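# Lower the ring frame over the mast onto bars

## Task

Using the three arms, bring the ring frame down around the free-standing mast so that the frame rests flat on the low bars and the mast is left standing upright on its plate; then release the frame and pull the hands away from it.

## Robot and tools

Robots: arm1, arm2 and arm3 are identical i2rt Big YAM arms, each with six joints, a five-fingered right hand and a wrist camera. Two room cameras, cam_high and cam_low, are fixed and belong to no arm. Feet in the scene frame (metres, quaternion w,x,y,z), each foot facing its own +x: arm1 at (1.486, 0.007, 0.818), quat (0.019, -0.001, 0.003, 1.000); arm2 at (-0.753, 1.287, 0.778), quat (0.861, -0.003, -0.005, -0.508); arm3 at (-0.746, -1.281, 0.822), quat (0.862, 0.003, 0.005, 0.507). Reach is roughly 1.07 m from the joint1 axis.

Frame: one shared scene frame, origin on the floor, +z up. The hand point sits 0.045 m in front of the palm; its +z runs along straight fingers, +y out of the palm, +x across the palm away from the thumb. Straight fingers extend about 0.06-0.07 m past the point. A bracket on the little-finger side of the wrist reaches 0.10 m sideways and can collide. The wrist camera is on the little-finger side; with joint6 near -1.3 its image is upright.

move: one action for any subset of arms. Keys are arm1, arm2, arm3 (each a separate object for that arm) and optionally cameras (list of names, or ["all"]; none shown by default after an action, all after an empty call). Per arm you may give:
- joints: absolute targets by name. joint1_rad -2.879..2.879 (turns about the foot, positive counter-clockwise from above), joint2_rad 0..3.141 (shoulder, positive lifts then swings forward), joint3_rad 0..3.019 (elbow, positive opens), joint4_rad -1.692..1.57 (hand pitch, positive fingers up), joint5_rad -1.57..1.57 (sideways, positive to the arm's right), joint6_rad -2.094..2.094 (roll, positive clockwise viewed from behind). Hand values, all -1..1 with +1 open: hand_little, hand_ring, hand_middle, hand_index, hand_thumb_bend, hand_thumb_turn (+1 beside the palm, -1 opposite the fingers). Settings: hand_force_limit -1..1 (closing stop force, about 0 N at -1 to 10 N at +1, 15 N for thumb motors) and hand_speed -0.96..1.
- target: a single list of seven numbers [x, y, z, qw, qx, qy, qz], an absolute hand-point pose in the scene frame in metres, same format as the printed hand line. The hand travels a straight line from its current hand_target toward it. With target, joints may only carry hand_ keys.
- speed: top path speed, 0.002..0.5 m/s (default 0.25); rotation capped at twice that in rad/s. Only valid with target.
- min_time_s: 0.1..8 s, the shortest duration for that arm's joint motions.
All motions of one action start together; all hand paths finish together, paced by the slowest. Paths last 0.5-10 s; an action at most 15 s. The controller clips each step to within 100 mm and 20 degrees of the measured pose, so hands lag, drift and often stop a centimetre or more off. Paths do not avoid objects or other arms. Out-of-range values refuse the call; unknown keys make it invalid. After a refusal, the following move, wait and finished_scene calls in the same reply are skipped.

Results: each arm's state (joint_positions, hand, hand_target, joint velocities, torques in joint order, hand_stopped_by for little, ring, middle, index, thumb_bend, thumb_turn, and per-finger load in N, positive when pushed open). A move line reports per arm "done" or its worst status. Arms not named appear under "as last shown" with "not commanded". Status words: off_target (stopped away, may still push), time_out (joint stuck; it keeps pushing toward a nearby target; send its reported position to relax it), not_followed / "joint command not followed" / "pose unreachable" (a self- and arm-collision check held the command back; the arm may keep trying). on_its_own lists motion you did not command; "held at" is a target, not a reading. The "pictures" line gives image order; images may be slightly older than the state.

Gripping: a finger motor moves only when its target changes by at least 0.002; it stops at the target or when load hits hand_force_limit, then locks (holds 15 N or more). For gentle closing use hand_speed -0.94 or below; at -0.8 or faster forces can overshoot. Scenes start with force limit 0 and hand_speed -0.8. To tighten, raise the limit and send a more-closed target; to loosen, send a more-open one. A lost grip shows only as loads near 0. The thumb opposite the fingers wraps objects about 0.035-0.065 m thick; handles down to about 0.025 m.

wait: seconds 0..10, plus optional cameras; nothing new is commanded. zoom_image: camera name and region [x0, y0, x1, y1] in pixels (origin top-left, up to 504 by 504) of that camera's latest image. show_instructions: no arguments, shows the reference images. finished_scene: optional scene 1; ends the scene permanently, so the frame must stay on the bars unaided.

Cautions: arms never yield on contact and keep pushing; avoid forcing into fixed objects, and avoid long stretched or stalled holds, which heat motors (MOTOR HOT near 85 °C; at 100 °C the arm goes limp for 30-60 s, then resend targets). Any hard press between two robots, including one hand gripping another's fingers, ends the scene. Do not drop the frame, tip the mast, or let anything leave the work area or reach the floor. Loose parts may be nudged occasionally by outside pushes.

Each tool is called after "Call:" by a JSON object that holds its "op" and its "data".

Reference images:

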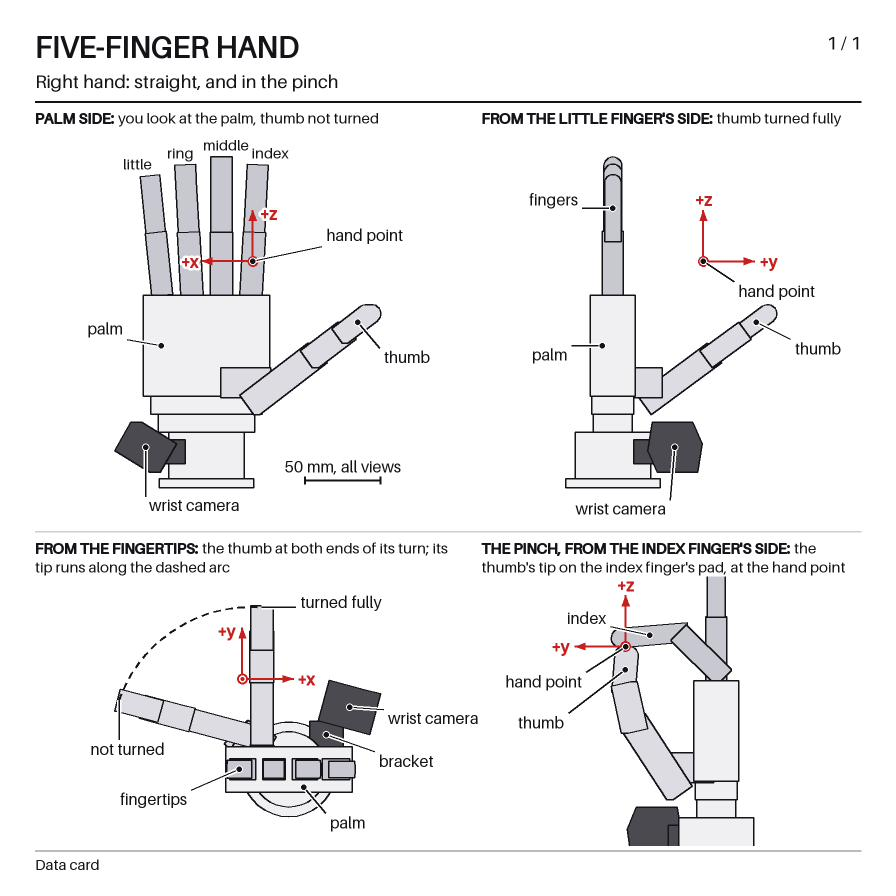

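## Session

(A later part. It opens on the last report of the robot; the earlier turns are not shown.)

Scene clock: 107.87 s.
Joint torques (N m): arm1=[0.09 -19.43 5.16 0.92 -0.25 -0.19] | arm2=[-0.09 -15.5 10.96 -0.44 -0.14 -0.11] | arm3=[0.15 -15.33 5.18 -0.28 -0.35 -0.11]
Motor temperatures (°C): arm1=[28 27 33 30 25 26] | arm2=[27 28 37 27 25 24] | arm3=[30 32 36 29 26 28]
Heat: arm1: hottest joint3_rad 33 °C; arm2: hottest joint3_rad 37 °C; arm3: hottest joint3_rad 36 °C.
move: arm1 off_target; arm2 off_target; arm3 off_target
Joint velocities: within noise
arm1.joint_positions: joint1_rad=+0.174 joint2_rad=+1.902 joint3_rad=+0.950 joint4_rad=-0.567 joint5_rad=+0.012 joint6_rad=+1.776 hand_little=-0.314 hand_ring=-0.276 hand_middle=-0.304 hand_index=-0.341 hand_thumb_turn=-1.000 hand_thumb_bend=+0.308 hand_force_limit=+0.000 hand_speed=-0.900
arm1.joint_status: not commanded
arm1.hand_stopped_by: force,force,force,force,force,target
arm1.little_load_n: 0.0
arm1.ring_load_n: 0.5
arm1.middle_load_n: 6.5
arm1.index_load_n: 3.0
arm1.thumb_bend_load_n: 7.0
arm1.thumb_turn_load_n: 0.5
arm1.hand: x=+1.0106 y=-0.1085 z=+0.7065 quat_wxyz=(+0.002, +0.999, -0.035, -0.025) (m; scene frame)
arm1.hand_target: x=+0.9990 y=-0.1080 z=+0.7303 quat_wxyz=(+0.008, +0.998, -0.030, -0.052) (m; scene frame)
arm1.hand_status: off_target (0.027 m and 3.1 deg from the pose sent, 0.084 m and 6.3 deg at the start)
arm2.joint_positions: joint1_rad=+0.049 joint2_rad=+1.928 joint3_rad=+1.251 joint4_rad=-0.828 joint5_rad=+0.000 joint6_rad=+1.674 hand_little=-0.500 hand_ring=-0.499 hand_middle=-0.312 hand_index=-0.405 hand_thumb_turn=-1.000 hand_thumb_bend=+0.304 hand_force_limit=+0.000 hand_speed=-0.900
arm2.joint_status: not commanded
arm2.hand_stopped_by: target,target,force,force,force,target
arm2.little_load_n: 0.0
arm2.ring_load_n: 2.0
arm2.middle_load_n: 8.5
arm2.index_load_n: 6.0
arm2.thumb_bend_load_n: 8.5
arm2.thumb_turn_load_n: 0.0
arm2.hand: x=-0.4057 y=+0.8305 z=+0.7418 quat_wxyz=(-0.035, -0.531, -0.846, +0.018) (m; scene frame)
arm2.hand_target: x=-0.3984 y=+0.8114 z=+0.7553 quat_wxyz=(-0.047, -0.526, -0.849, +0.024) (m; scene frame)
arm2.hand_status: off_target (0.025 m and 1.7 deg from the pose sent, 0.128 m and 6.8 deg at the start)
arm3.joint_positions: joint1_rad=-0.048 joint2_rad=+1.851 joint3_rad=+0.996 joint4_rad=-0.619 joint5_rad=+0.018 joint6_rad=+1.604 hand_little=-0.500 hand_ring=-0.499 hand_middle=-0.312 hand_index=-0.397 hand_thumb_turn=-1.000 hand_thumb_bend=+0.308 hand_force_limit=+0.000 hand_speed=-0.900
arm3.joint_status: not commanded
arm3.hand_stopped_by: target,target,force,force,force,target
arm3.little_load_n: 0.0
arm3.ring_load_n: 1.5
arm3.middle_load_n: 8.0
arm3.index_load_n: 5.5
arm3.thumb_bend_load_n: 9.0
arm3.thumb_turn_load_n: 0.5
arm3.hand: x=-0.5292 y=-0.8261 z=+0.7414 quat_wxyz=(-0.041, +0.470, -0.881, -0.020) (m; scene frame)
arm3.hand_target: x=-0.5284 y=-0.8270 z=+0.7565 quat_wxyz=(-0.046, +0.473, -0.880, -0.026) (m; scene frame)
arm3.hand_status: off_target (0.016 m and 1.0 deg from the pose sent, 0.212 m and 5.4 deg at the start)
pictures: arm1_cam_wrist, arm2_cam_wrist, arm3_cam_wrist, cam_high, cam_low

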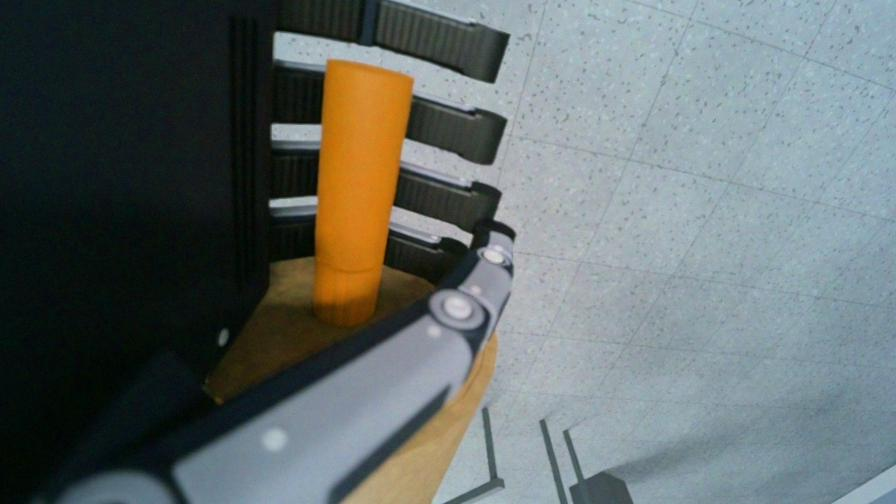

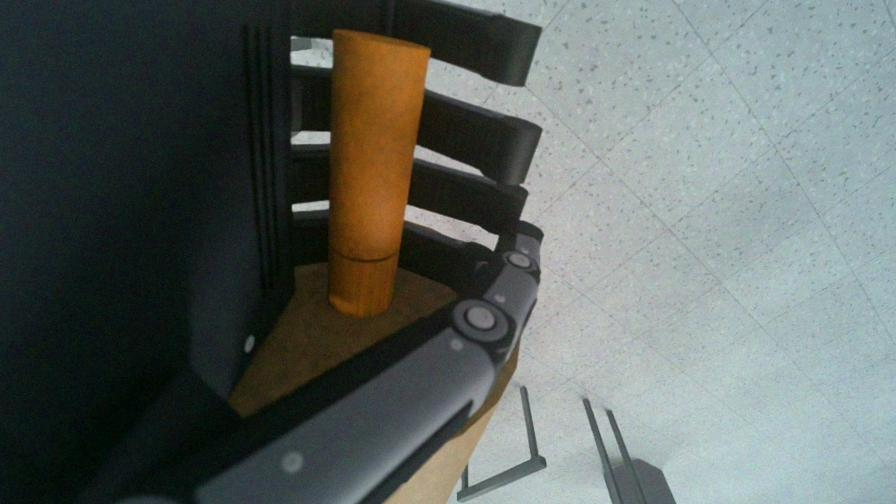

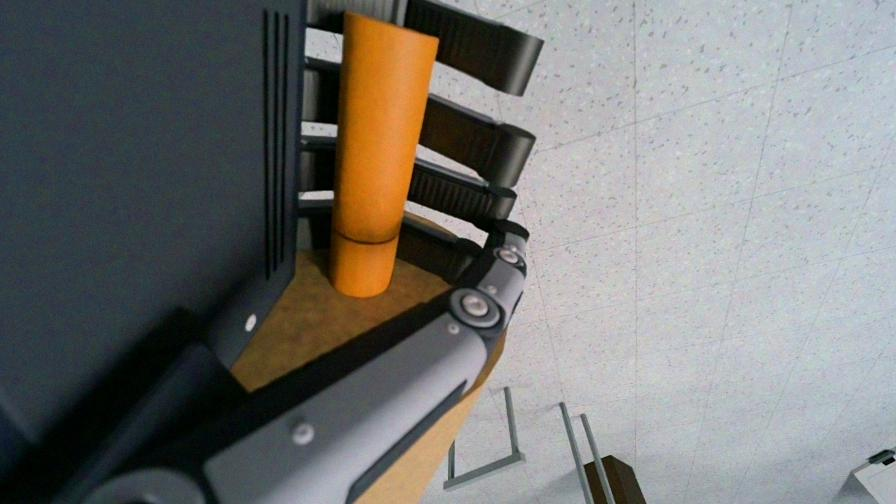

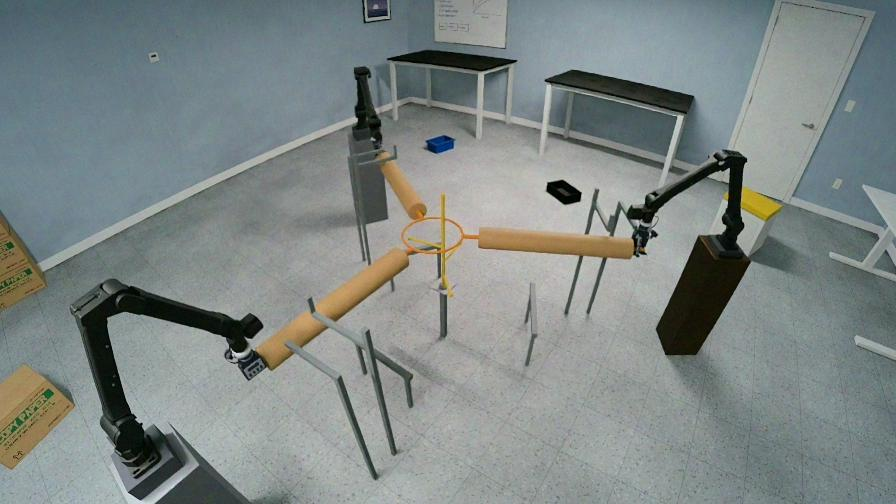

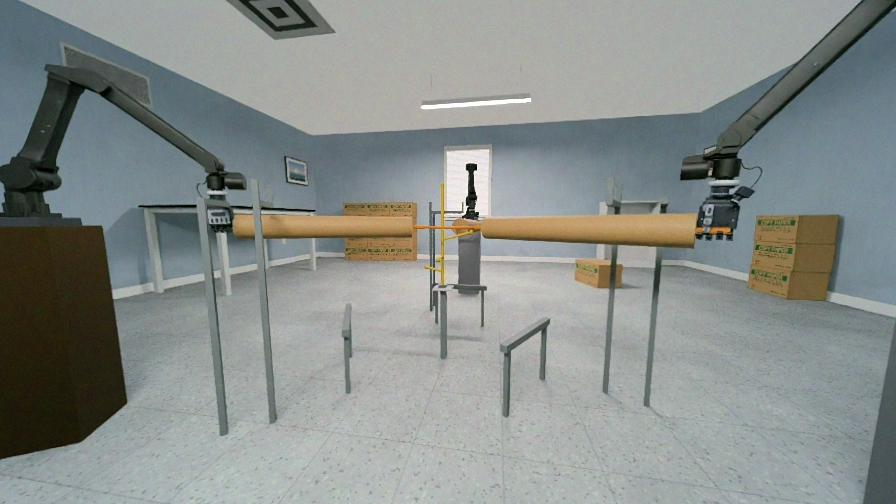

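Call:
{"op": "move", "data": {"arm1": {"target": [1.0050, -0.1180, 0.627, 0.008, 0.9981, -0.0305, -0.0517], "speed": 0.06}, "arm2": {"target": [-0.3920, 0.8010, 0.645, 0.0466, 0.5255, 0.8492, -0.0237], "speed": 0.06}, "arm3": {"target": [-0.5220, -0.8370, 0.649, 0.0454, -0.4726, 0.8797, 0.0259], "speed": 0.06}, "cameras": ["all"]}}

Call:
{"op": "zoom_image", "data": {"camera": "cam_low", "region": [380, 150, 540, 310]}}

Call:
{"op": "zoom_image", "data": {"camera": "cam_high", "region": [380, 160, 520, 300]}}

Scene clock: 111.00 s.
Joint torques (N m): arm1=[0.62 -16.03 4.51 1.35 -0.08 0.06] | arm2=[-0.09 -5.71 8.36 3.67 -0.41 -0.14] | arm3=[0.44 -13.39 3.79 0.7 -0.37 -0.03]
Motor temperatures (°C): arm1=[28 27 33 30 25 26] | arm2=[27 28 36 27 25 24] | arm3=[30 32 36 29 26 28]
Heat: arm1: hottest joint3_rad 33 °C; arm2: hottest joint3_rad 36 °C; arm3: hottest joint3_rad 36 °C.
move: arm1 off_target; arm2 off_target; arm3 done
Joint velocities: within noise
arm1.joint_positions: joint1_rad=+0.189 joint2_rad=+2.104 joint3_rad=+0.929 joint4_rad=-0.316 joint5_rad=+0.008 joint6_rad=+1.776 hand_little=-0.314 hand_ring=-0.276 hand_middle=-0.304 hand_index=-0.341 hand_thumb_turn=-1.000 hand_thumb_bend=+0.308 hand_force_limit=+0.000 hand_speed=-0.900
arm1.joint_status: not commanded
arm1.hand_stopped_by: force,force,force,force,force,target
arm1.little_load_n: 0.0
arm1.ring_load_n: 0.0
arm1.middle_load_n: 6.5
arm1.index_load_n: 3.0
arm1.thumb_bend_load_n: 7.0
arm1.thumb_turn_load_n: 1.0
arm1.hand: x=+1.0161 y=-0.1165 z=+0.6225 quat_wxyz=(+0.006, +0.999, -0.028, -0.039) (m; scene frame)
arm1.hand_target: x=+1.0050 y=-0.1181 z=+0.6272 quat_wxyz=(+0.008, +0.998, -0.030, -0.052) (m; scene frame)
arm1.hand_status: off_target (0.012 m and 1.5 deg from the pose sent, 0.080 m and 3.2 deg at the start)
arm2.joint_positions: joint1_rad=+0.050 joint2_rad=+1.993 joint3_rad=+1.251 joint4_rad=-0.713 joint5_rad=+0.007 joint6_rad=+1.678 hand_little=-0.500 hand_ring=-0.499 hand_middle=-0.312 hand_index=-0.405 hand_thumb_turn=-1.000 hand_thumb_bend=+0.304 hand_force_limit=+0.000 hand_speed=-0.900
arm2.joint_status: not commanded
arm2.hand_stopped_by: target,target,force,force,force,target
arm2.little_load_n: 0.0
arm2.ring_load_n: 0.0
arm2.middle_load_n: 8.5
arm2.index_load_n: 6.5
arm2.thumb_bend_load_n: 8.0
arm2.thumb_turn_load_n: 0.0
arm2.hand: x=-0.3968 y=+0.8142 z=+0.7125 quat_wxyz=(-0.055, -0.532, -0.844, +0.032) (m; scene frame)
arm2.hand_target: x=-0.3974 y=+0.8089 z=+0.6505 quat_wxyz=(-0.046, -0.526, -0.849, +0.024) (m; scene frame)
arm2.hand_status: off_target (0.069 m and 1.7 deg from the pose sent, 0.102 m and 1.7 deg at the start)
arm3.joint_positions: joint1_rad=-0.079 joint2_rad=+2.058 joint3_rad=+0.967 joint4_rad=-0.369 joint5_rad=+0.015 joint6_rad=+1.574 hand_little=-0.500 hand_ring=-0.499 hand_middle=-0.312 hand_index=-0.397 hand_thumb_turn=-1.000 hand_thumb_bend=+0.308 hand_force_limit=+0.000 hand_speed=-0.900
arm3.joint_status: not commanded
arm3.hand_stopped_by: target,target,force,force,force,target
arm3.little_load_n: 0.0
arm3.ring_load_n: 1.5
arm3.middle_load_n: 8.0
arm3.index_load_n: 5.5
arm3.thumb_bend_load_n: 9.0
arm3.thumb_turn_load_n: 0.0
arm3.hand: x=-0.5208 y=-0.8365 z=+0.6490 quat_wxyz=(-0.046, +0.470, -0.881, -0.022) (m; scene frame)
arm3.hand_target: x=-0.5219 y=-0.8370 z=+0.6489 quat_wxyz=(-0.045, +0.473, -0.880, -0.026) (m; scene frame)
arm3.hand_status: done (0.001 m and 0.6 deg from the pose sent, 0.093 m and 1.0 deg at the start)
pictures: arm1_cam_wrist, arm2_cam_wrist, arm3_cam_wrist, cam_high, cam_low

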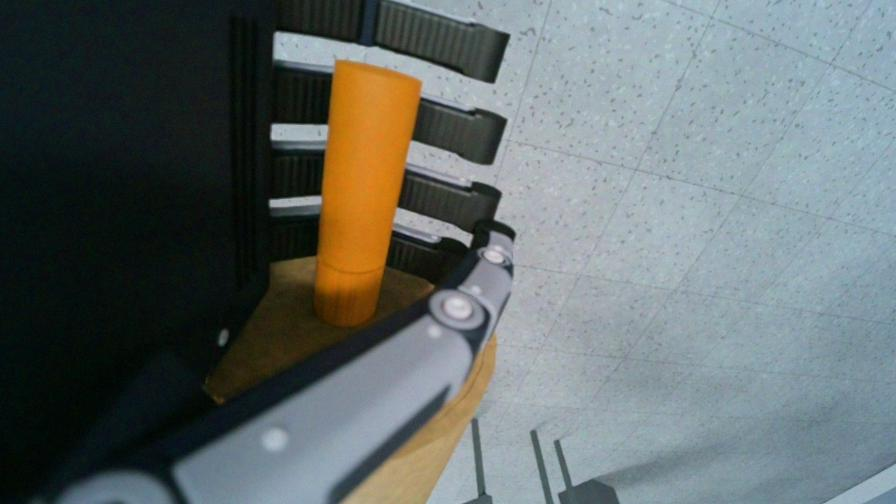

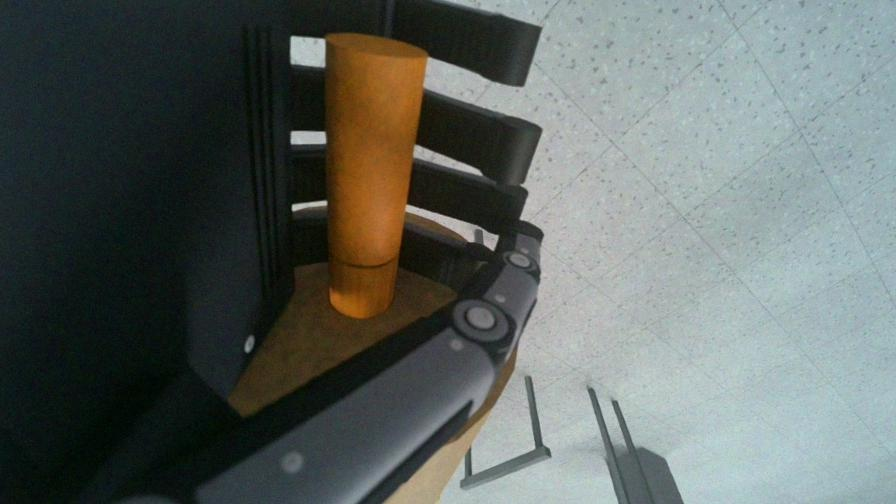

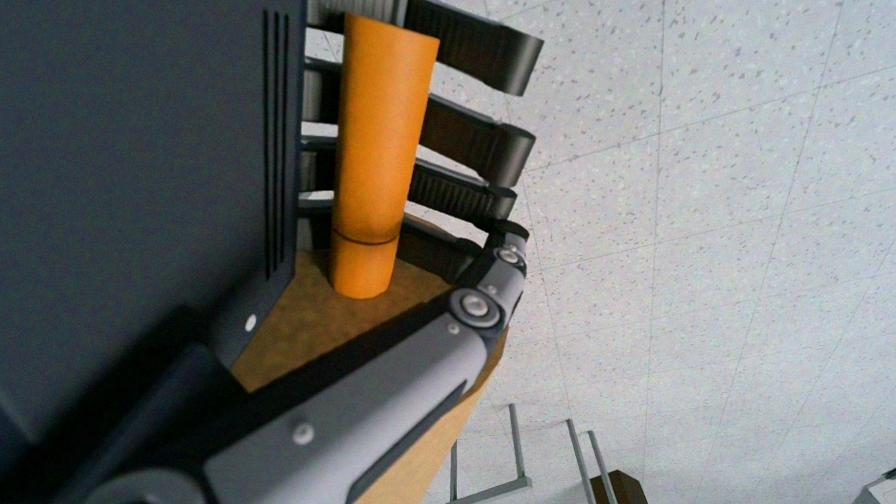

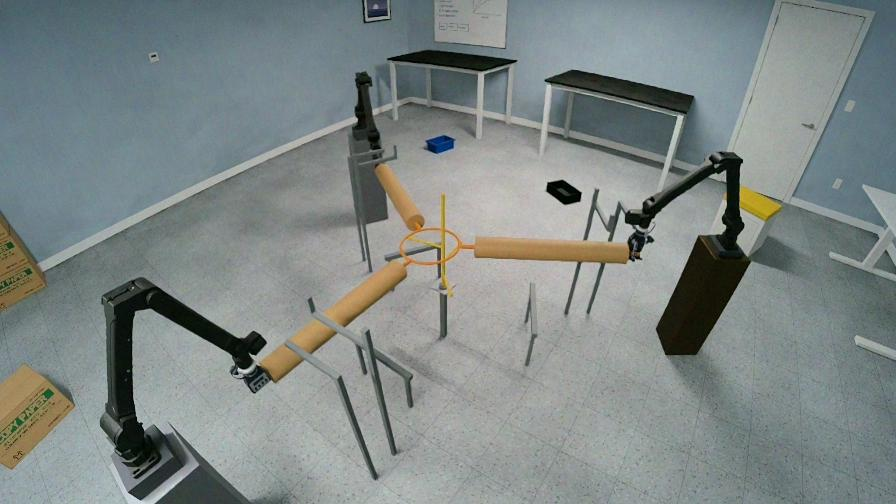

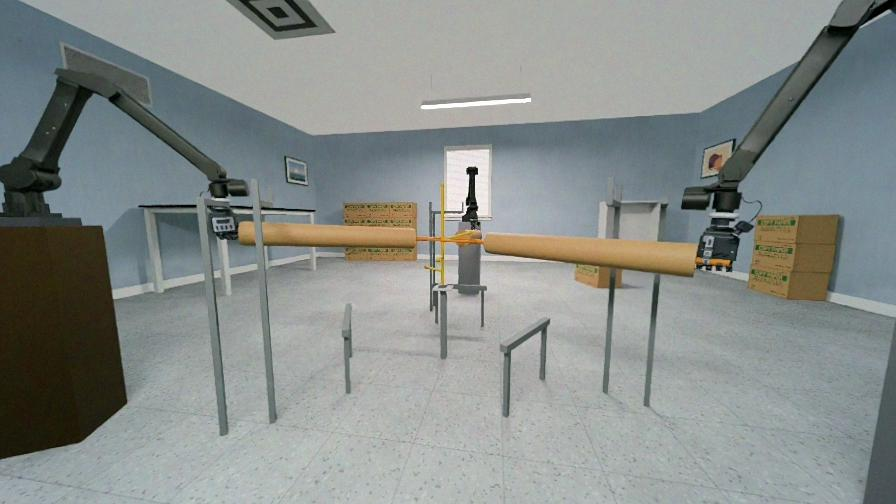

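Scaled by 3.150 from the camera's 896x504 image, which has a finer 1280x720 frame.

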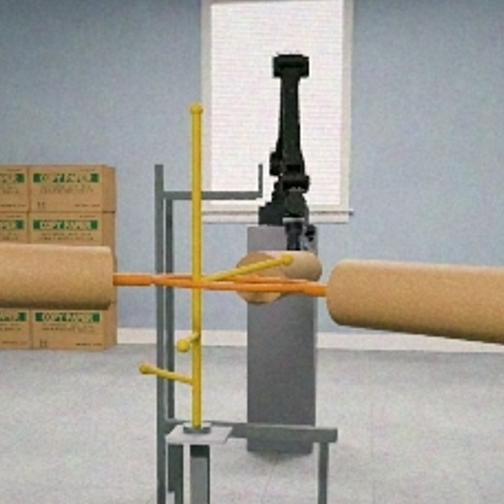

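Scaled by 3.600 from the camera's 896x504 image, which has a finer 1280x720 frame.

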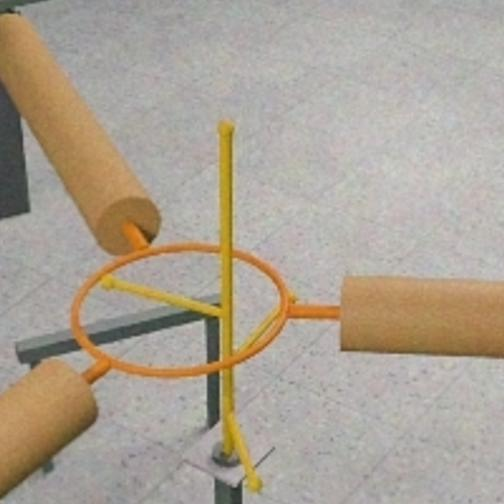

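Call:
{"op": "zoom_image", "data": {"camera": "cam_low", "region": [160, 130, 320, 290]}}

Call:
{"op": "zoom_image", "data": {"camera": "cam_high", "region": [560, 140, 720, 300]}}

Call:
{"op": "zoom_image", "data": {"camera": "cam_high", "region": [220, 280, 400, 460]}}

Call:
{"op": "zoom_image", "data": {"camera": "cam_high", "region": [320, 60, 460, 200]}}

Call:
{"op": "zoom_image", "data": {"camera": "cam_low", "region": [560, 130, 760, 330]}}

Scaled by 3.150 from the camera's 896x504 image, which has a finer 1280x720 frame.

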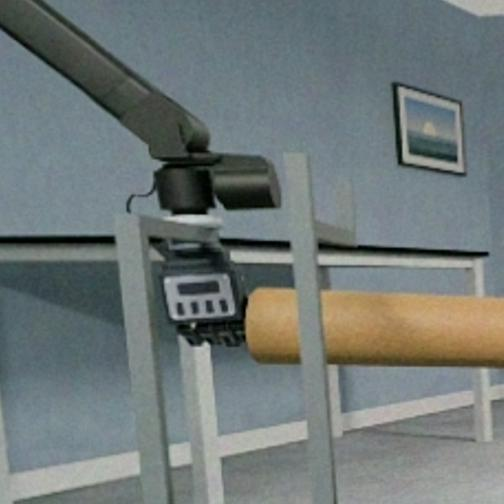

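Scaled by 3.150 from the camera's 896x504 image, which has a finer 1280x720 frame.

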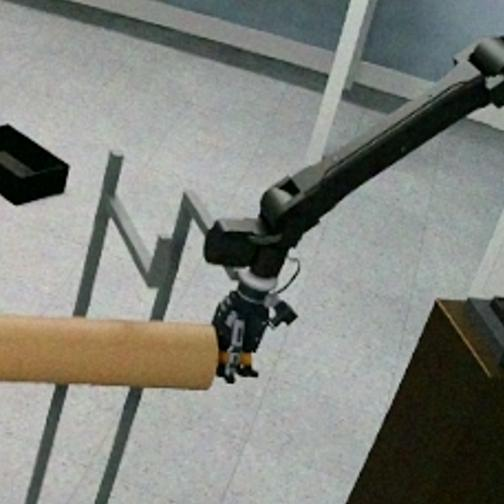

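Scaled by 2.800 from the camera's 896x504 image, which has a finer 1280x720 frame.

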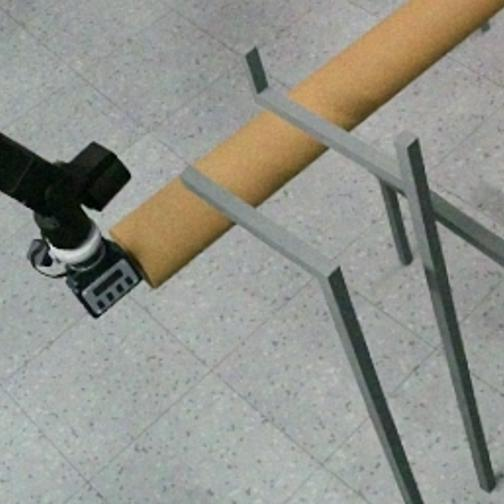

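Scaled by 3.600 from the camera's 896x504 image, which has a finer 1280x720 frame.

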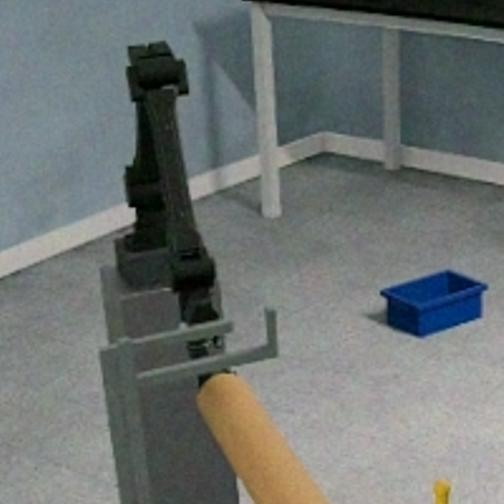

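Scaled by 2.520 from the camera's 896x504 image, which has a finer 1280x720 frame.

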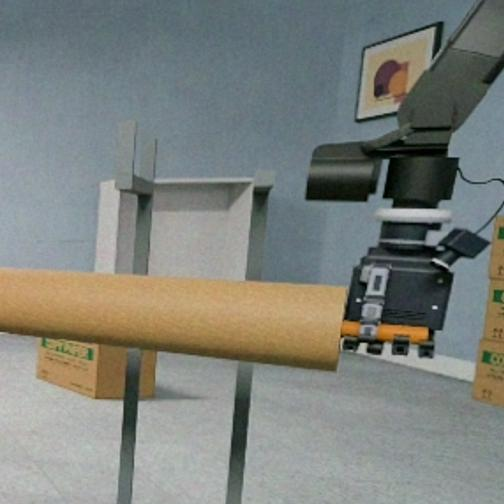

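Call:
{"op": "move", "data": {"arm1": {"target": [1.0050, -0.1180, 0.665, 0.008, 0.9981, -0.0305, -0.0517], "speed": 0.07}, "arm2": {"target": [-0.3974, 0.8089, 0.760, 0.0466, 0.5255, 0.8492, -0.0237], "speed": 0.07}, "arm3": {"target": [-0.5220, -0.8370, 0.685, 0.0454, -0.4726, 0.8797, 0.0259], "speed": 0.07}, "cameras": ["cam_low", "cam_high"]}}

Call:
{"op": "zoom_image", "data": {"camera": "cam_low", "region": [160, 130, 320, 290]}}

Scene clock: 115.27 s.
Joint torques (N m): arm1=[0.67 -19.72 4.04 0.25 -0.41 0.03] | arm2=[0.15 -20.42 9.76 -0.84 -0.29 -0.09] | arm3=[0.5 -15.68 3.77 -0.31 -0.17 -0.02]
Motor temperatures (°C): arm1=[28 27 32 30 25 26] | arm2=[27 28 36 27 25 24] | arm3=[30 32 35 29 26 28]
Heat: arm1: hottest joint3_rad 32 °C; arm2: hottest joint3_rad 36 °C; arm3: hottest joint3_rad 35 °C.
move: arm1 off_target; arm2 off_target; arm3 off_target
Joint velocities: within noise
arm1.joint_positions: joint1_rad=+0.189 joint2_rad=+2.053 joint3_rad=+0.929 joint4_rad=-0.377 joint5_rad=+0.018 joint6_rad=+1.780 hand_little=-0.314 hand_ring=-0.276 hand_middle=-0.304 hand_index=-0.341 hand_thumb_turn=-1.000 hand_thumb_bend=+0.308 hand_force_limit=+0.000 hand_speed=-0.900
arm1.joint_status: not commanded
arm1.hand_stopped_by: force,force,force,force,force,target
arm1.little_load_n: 0.0
arm1.ring_load_n: 0.0
arm1.middle_load_n: 6.5
arm1.index_load_n: 3.0
arm1.thumb_bend_load_n: 7.5
arm1.thumb_turn_load_n: 0.5
arm1.hand: x=+1.0152 y=-0.1144 z=+0.6421 quat_wxyz=(+0.001, +0.999, -0.030, -0.035) (m; scene frame)
arm1.hand_target: x=+1.0051 y=-0.1181 z=+0.6642 quat_wxyz=(+0.008, +0.998, -0.030, -0.052) (m; scene frame)
arm1.hand_status: off_target (0.025 m and 2.1 deg from the pose sent, 0.044 m and 1.6 deg at the start)
arm2.joint_positions: joint1_rad=+0.048 joint2_rad=+1.974 joint3_rad=+1.272 joint4_rad=-0.831 joint5_rad=+0.004 joint6_rad=+1.669 hand_little=-0.500 hand_ring=-0.499 hand_middle=-0.312 hand_index=-0.405 hand_thumb_turn=-1.000 hand_thumb_bend=+0.304 hand_force_limit=+0.000 hand_speed=-0.900
arm2.joint_status: not commanded
arm2.hand_stopped_by: target,target,force,force,force,target
arm2.little_load_n: 0.0
arm2.ring_load_n: 1.5
arm2.middle_load_n: 8.5
arm2.index_load_n: 6.0
arm2.thumb_bend_load_n: 8.5
arm2.thumb_turn_load_n: 0.0
arm2.hand: x=-0.4059 y=+0.8288 z=+0.7234 quat_wxyz=(-0.021, -0.530, -0.848, +0.013) (m; scene frame)
arm2.hand_target: x=-0.3979 y=+0.8099 z=+0.7597 quat_wxyz=(-0.047, -0.525, -0.849, +0.024) (m; scene frame)
arm2.hand_status: off_target (0.042 m and 3.2 deg from the pose sent, 0.048 m and 1.7 deg at the start)
arm3.joint_positions: joint1_rad=-0.079 joint2_rad=+2.003 joint3_rad=+0.967 joint4_rad=-0.430 joint5_rad=+0.010 joint6_rad=+1.574 hand_little=-0.500 hand_ring=-0.499 hand_middle=-0.312 hand_index=-0.397 hand_thumb_turn=-1.000 hand_thumb_bend=+0.308 hand_force_limit=+0.000 hand_speed=-0.900
arm3.joint_status: not commanded
arm3.hand_stopped_by: target,target,force,force,force,target
arm3.little_load_n: 0.0
arm3.ring_load_n: 2.0
arm3.middle_load_n: 8.0
arm3.index_load_n: 5.5
arm3.thumb_bend_load_n: 8.5
arm3.thumb_turn_load_n: 0.5
arm3.hand: x=-0.5215 y=-0.8362 z=+0.6717 quat_wxyz=(-0.043, +0.470, -0.881, -0.023) (m; scene frame)
arm3.hand_target: x=-0.5219 y=-0.8369 z=+0.6846 quat_wxyz=(-0.046, +0.473, -0.880, -0.026) (m; scene frame)
arm3.hand_status: off_target (0.013 m and 0.6 deg from the pose sent, 0.036 m and 0.6 deg at the start)
pictures: cam_high, cam_low

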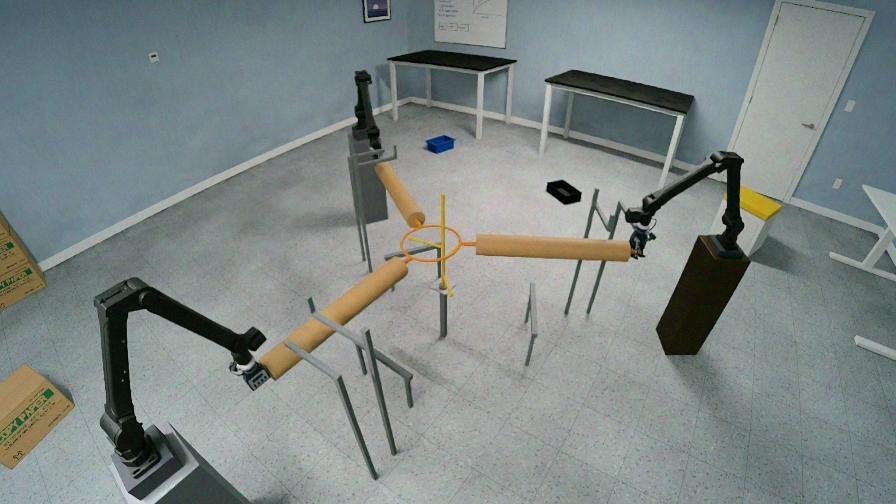

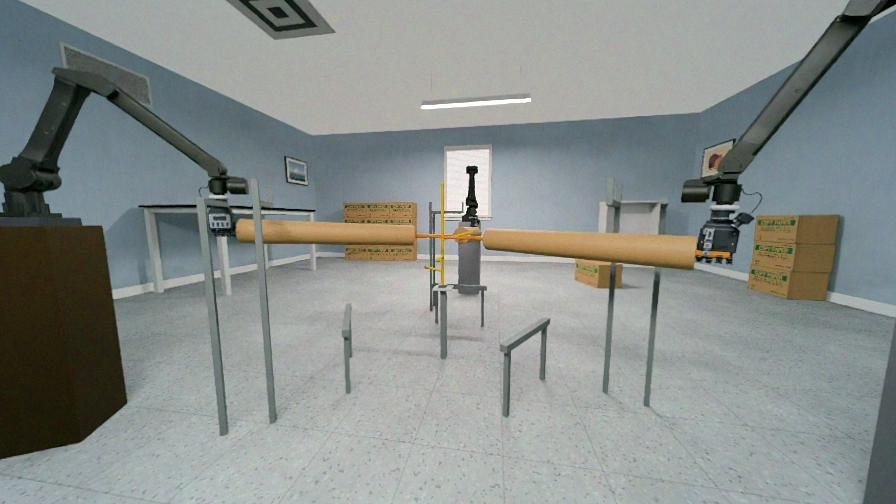

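Scaled by 3.150 from the camera's 896x504 image, which has a finer 1280x720 frame.

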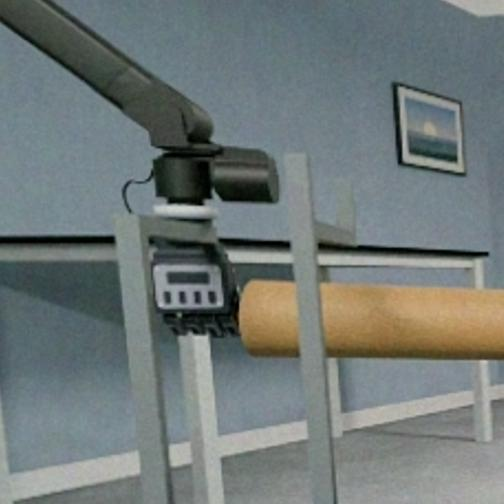

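Call:
{"op": "move", "data": {"arm2": {"target": [-0.392, 0.805, 0.775, 0.0504, 0.5656, 0.8230, -0.0138], "speed": 0.06}, "cameras": ["cam_high", "cam_low"]}}

Scene clock: 117.67 s.
Joint torques (N m): arm1=[0.62 -19.72 4.03 0.31 -0.39 0.03] | arm2=[0.38 -20.72 10.28 -0.69 -0.32 0.25] | arm3=[0.5 -15.56 3.77 -0.32 -0.17 -0.02]
Motor temperatures (°C): arm1=[28 27 32 30 25 25] | arm2=[27 28 36 27 25 24] | arm3=[30 32 35 29 26 28]
Heat: arm1: hottest joint3_rad 32 °C; arm2: hottest joint3_rad 36 °C; arm3: hottest joint3_rad 35 °C.
move: arm2 off_target
Joint velocities: within noise
arm1, arm3: as last shown
arm1.joint_positions: joint1_rad=+0.189 joint2_rad=+2.053 joint3_rad=+0.929 joint4_rad=-0.378 joint5_rad=+0.018 joint6_rad=+1.780 hand_little=-0.314 hand_ring=-0.276 hand_middle=-0.304 hand_index=-0.341 hand_thumb_turn=-1.000 hand_thumb_bend=+0.308 hand_force_limit=+0.000 hand_speed=-0.900
arm1.little_load_n: 0.5
arm1.middle_load_n: 7.0
arm1.thumb_bend_load_n: 7.0
arm1.hand: x=+1.0156 y=-0.1143 z=+0.6420 quat_wxyz=(+0.001, +0.999, -0.030, -0.034) (m; scene frame)
arm2.joint_positions: joint1_rad=+0.048 joint2_rad=+1.961 joint3_rad=+1.281 joint4_rad=-0.868 joint5_rad=-0.012 joint6_rad=+1.732 hand_little=-0.500 hand_ring=-0.499 hand_middle=-0.312 hand_index=-0.405 hand_thumb_turn=-1.000 hand_thumb_bend=+0.304 hand_force_limit=+0.000 hand_speed=-0.900
arm2.joint_status: not commanded
arm2.hand_stopped_by: target,target,force,force,force,target
arm2.little_load_n: 0.0
arm2.ring_load_n: 1.0
arm2.middle_load_n: 8.5
arm2.index_load_n: 6.5
arm2.thumb_bend_load_n: 8.5
arm2.thumb_turn_load_n: 0.5
arm2.hand: x=-0.4050 y=+0.8286 z=+0.7331 quat_wxyz=(-0.018, -0.556, -0.831, +0.002) (m; scene frame)
arm2.hand_target: x=-0.3928 y=+0.8065 z=+0.7751 quat_wxyz=(-0.051, -0.565, -0.823, +0.014) (m; scene frame)
arm2.hand_status: off_target (0.050 m and 4.2 deg from the pose sent, 0.058 m and 6.0 deg at the start)
arm3.joint_positions: joint1_rad=-0.079 joint2_rad=+2.002 joint3_rad=+0.967 joint4_rad=-0.430 joint5_rad=+0.010 joint6_rad=+1.574 hand_little=-0.500 hand_ring=-0.499 hand_middle=-0.312 hand_index=-0.397 hand_thumb_turn=-1.000 hand_thumb_bend=+0.308 hand_force_limit=+0.000 hand_speed=-0.900
arm3.ring_load_n: 1.5
arm3.middle_load_n: 7.5
arm3.hand: x=-0.5213 y=-0.8359 z=+0.6723 quat_wxyz=(-0.043, +0.470, -0.881, -0.023) (m; scene frame)
arm3.hand_target: x=-0.5219 y=-0.8369 z=+0.6845 quat_wxyz=(-0.046, +0.473, -0.880, -0.026) (m; scene frame)
pictures: cam_high, cam_low

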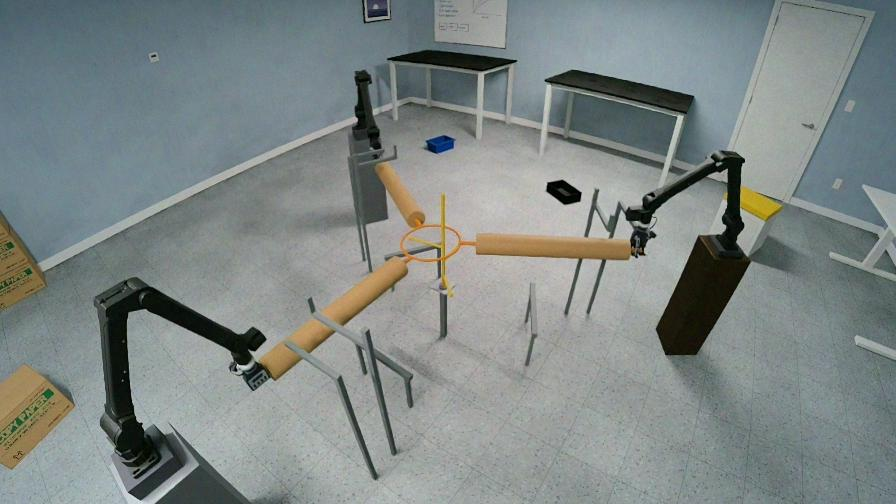

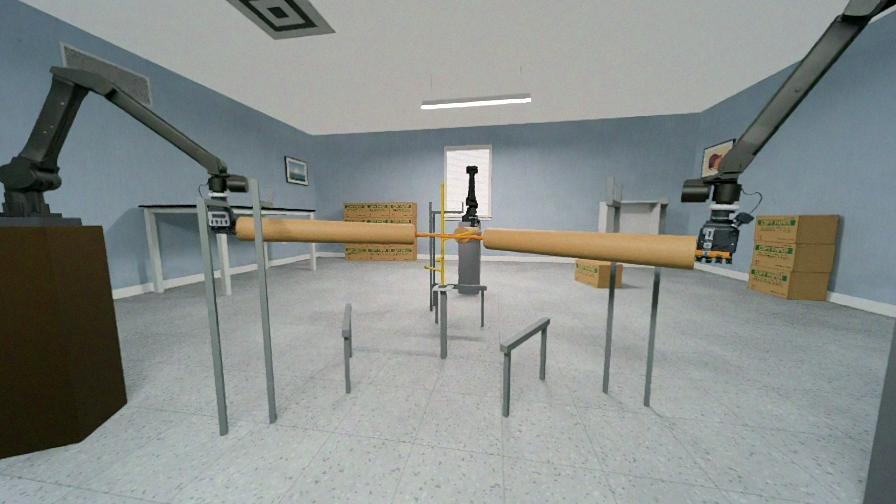

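Call:
{"op": "zoom_image", "data": {"camera": "cam_high", "region": [370, 170, 530, 310]}}

Call:
{"op": "zoom_image", "data": {"camera": "cam_low", "region": [380, 170, 540, 310]}}

Call:
{"op": "zoom_image", "data": {"camera": "cam_low", "region": [180, 160, 300, 260]}}

Scaled by 3.150 from the camera's 896x504 image, which has a finer 1280x720 frame.

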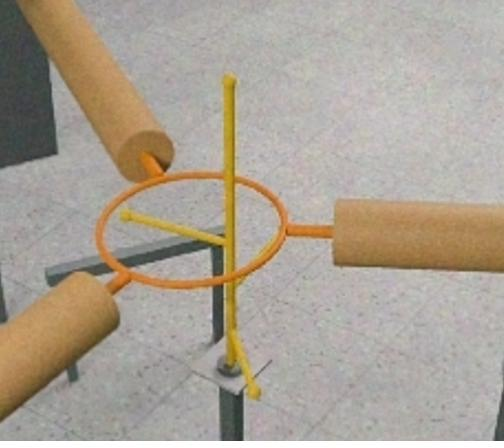

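Scaled by 3.150 from the camera's 896x504 image, which has a finer 1280x720 frame.

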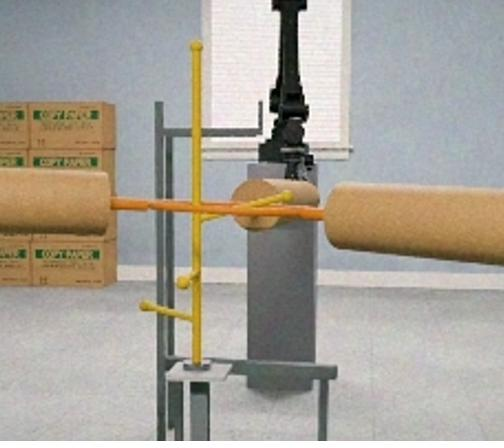

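Scaled by 4.200 from the camera's 896x504 image, which has a finer 1280x720 frame.

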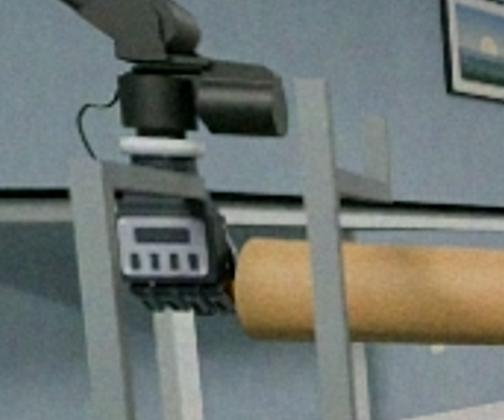

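Call:
{"op": "move", "data": {"arm1": {"target": [0.998, -0.166, 0.665, 0.0209, 0.9965, -0.054, -0.048], "speed": 0.05}, "arm2": {"target": [-0.348, 0.830, 0.778, 0.0504, 0.5656, 0.8230, -0.0138], "speed": 0.05}, "arm3": {"target": [-0.565, -0.802, 0.685, 0.0389, -0.4499, 0.8913, 0.035], "speed": 0.05}, "cameras": ["cam_high", "cam_low"]}}

Scene clock: 120.53 s.
Joint torques (N m): arm1=[1.38 -18.08 6.24 0.13 -0.32 0.06] | arm2=[1.26 -20.37 10.74 -0.61 -0.2 0.14] | arm3=[1.61 -14.68 5.15 -0.61 -0.41 0.1]
Motor temperatures (°C): arm1=[28 27 32 30 25 25] | arm2=[27 28 36 27 25 24] | arm3=[30 31 35 29 26 28]
Heat: arm1: hottest joint3_rad 32 °C; arm2: hottest joint3_rad 36 °C; arm3: hottest joint3_rad 35 °C.
move: arm1 off_target; arm2 off_target; arm3 off_target
Joint velocities: within noise
arm1.joint_positions: joint1_rad=+0.278 joint2_rad=+2.053 joint3_rad=+0.947 joint4_rad=-0.396 joint5_rad=+0.001 joint6_rad=+1.924 hand_little=-0.314 hand_ring=-0.276 hand_middle=-0.304 hand_index=-0.341 hand_thumb_turn=-1.000 hand_thumb_bend=+0.308 hand_force_limit=+0.000 hand_speed=-0.900
arm1.joint_status: not commanded
arm1.hand_stopped_by: force,force,force,force,force,target
arm1.little_load_n: 0.0
arm1.ring_load_n: 0.0
arm1.middle_load_n: 6.5
arm1.index_load_n: 3.0
arm1.thumb_bend_load_n: 7.5
arm1.thumb_turn_load_n: 0.5
arm1.hand: x=+1.0148 y=-0.1554 z=+0.6465 quat_wxyz=(+0.013, +0.998, -0.057, -0.032) (m; scene frame)
arm1.hand_target: x=+0.9985 y=-0.1658 z=+0.6650 quat_wxyz=(+0.021, +0.997, -0.054, -0.048) (m; scene frame)
arm1.hand_status: off_target (0.027 m and 2.1 deg from the pose sent, 0.059 m and 3.9 deg at the start)
arm2.joint_positions: joint1_rad=+0.129 joint2_rad=+1.959 joint3_rad=+1.292 joint4_rad=-0.883 joint5_rad=-0.007 joint6_rad=+1.839 hand_little=-0.500 hand_ring=-0.499 hand_middle=-0.312 hand_index=-0.405 hand_thumb_turn=-1.000 hand_thumb_bend=+0.304 hand_force_limit=+0.000 hand_speed=-0.900
arm2.joint_status: not commanded
arm2.hand_stopped_by: target,target,force,force,force,target
arm2.little_load_n: 0.0
arm2.ring_load_n: 1.5
arm2.middle_load_n: 8.0
arm2.index_load_n: 6.0
arm2.thumb_bend_load_n: 8.0
arm2.thumb_turn_load_n: 0.0
arm2.hand: x=-0.3692 y=+0.8491 z=+0.7369 quat_wxyz=(-0.016, -0.567, -0.824, +0.003) (m; scene frame)
arm2.hand_target: x=-0.3492 y=+0.8316 z=+0.7781 quat_wxyz=(-0.051, -0.566, -0.823, +0.014) (m; scene frame)
arm2.hand_status: off_target (0.050 m and 4.1 deg from the pose sent, 0.073 m and 4.2 deg at the start)
arm3.joint_positions: joint1_rad=+0.026 joint2_rad=+2.002 joint3_rad=+0.967 joint4_rad=-0.430 joint5_rad=+0.009 joint6_rad=+1.730 hand_little=-0.500 hand_ring=-0.499 hand_middle=-0.312 hand_index=-0.397 hand_thumb_turn=-1.000 hand_thumb_bend=+0.308 hand_force_limit=+0.000 hand_speed=-0.900
arm3.joint_status: not commanded
arm3.hand_stopped_by: target,target,force,force,force,target
arm3.little_load_n: 0.0
arm3.ring_load_n: 2.0
arm3.middle_load_n: 8.0
arm3.index_load_n: 5.5
arm3.thumb_bend_load_n: 9.0
arm3.thumb_turn_load_n: 0.5
arm3.hand: x=-0.5601 y=-0.8093 z=+0.6738 quat_wxyz=(-0.040, +0.447, -0.893, -0.030) (m; scene frame)
arm3.hand_target: x=-0.5650 y=-0.8021 z=+0.6848 quat_wxyz=(-0.039, +0.450, -0.891, -0.035) (m; scene frame)
arm3.hand_status: off_target (0.014 m and 0.7 deg from the pose sent, 0.057 m and 3.0 deg at the start)
pictures: cam_high, cam_low

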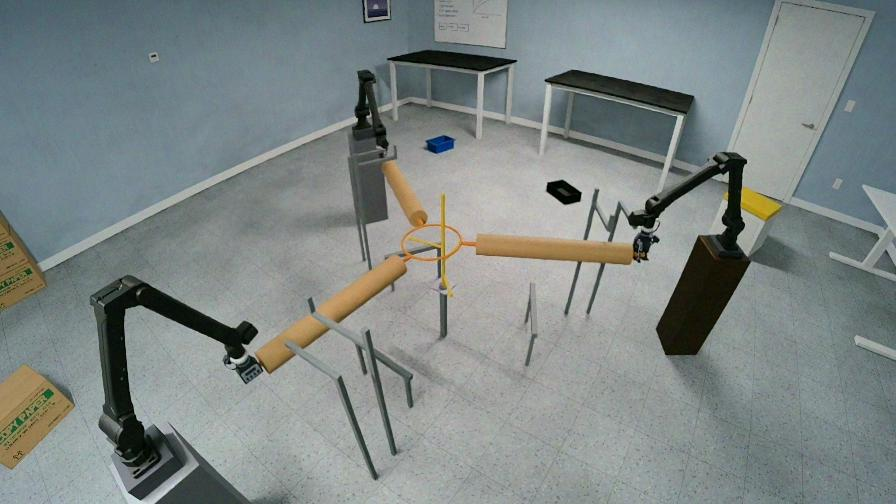

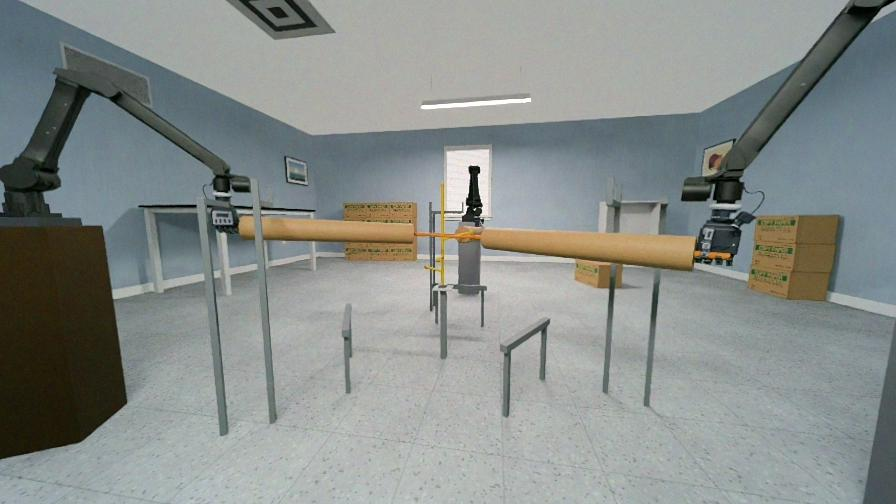

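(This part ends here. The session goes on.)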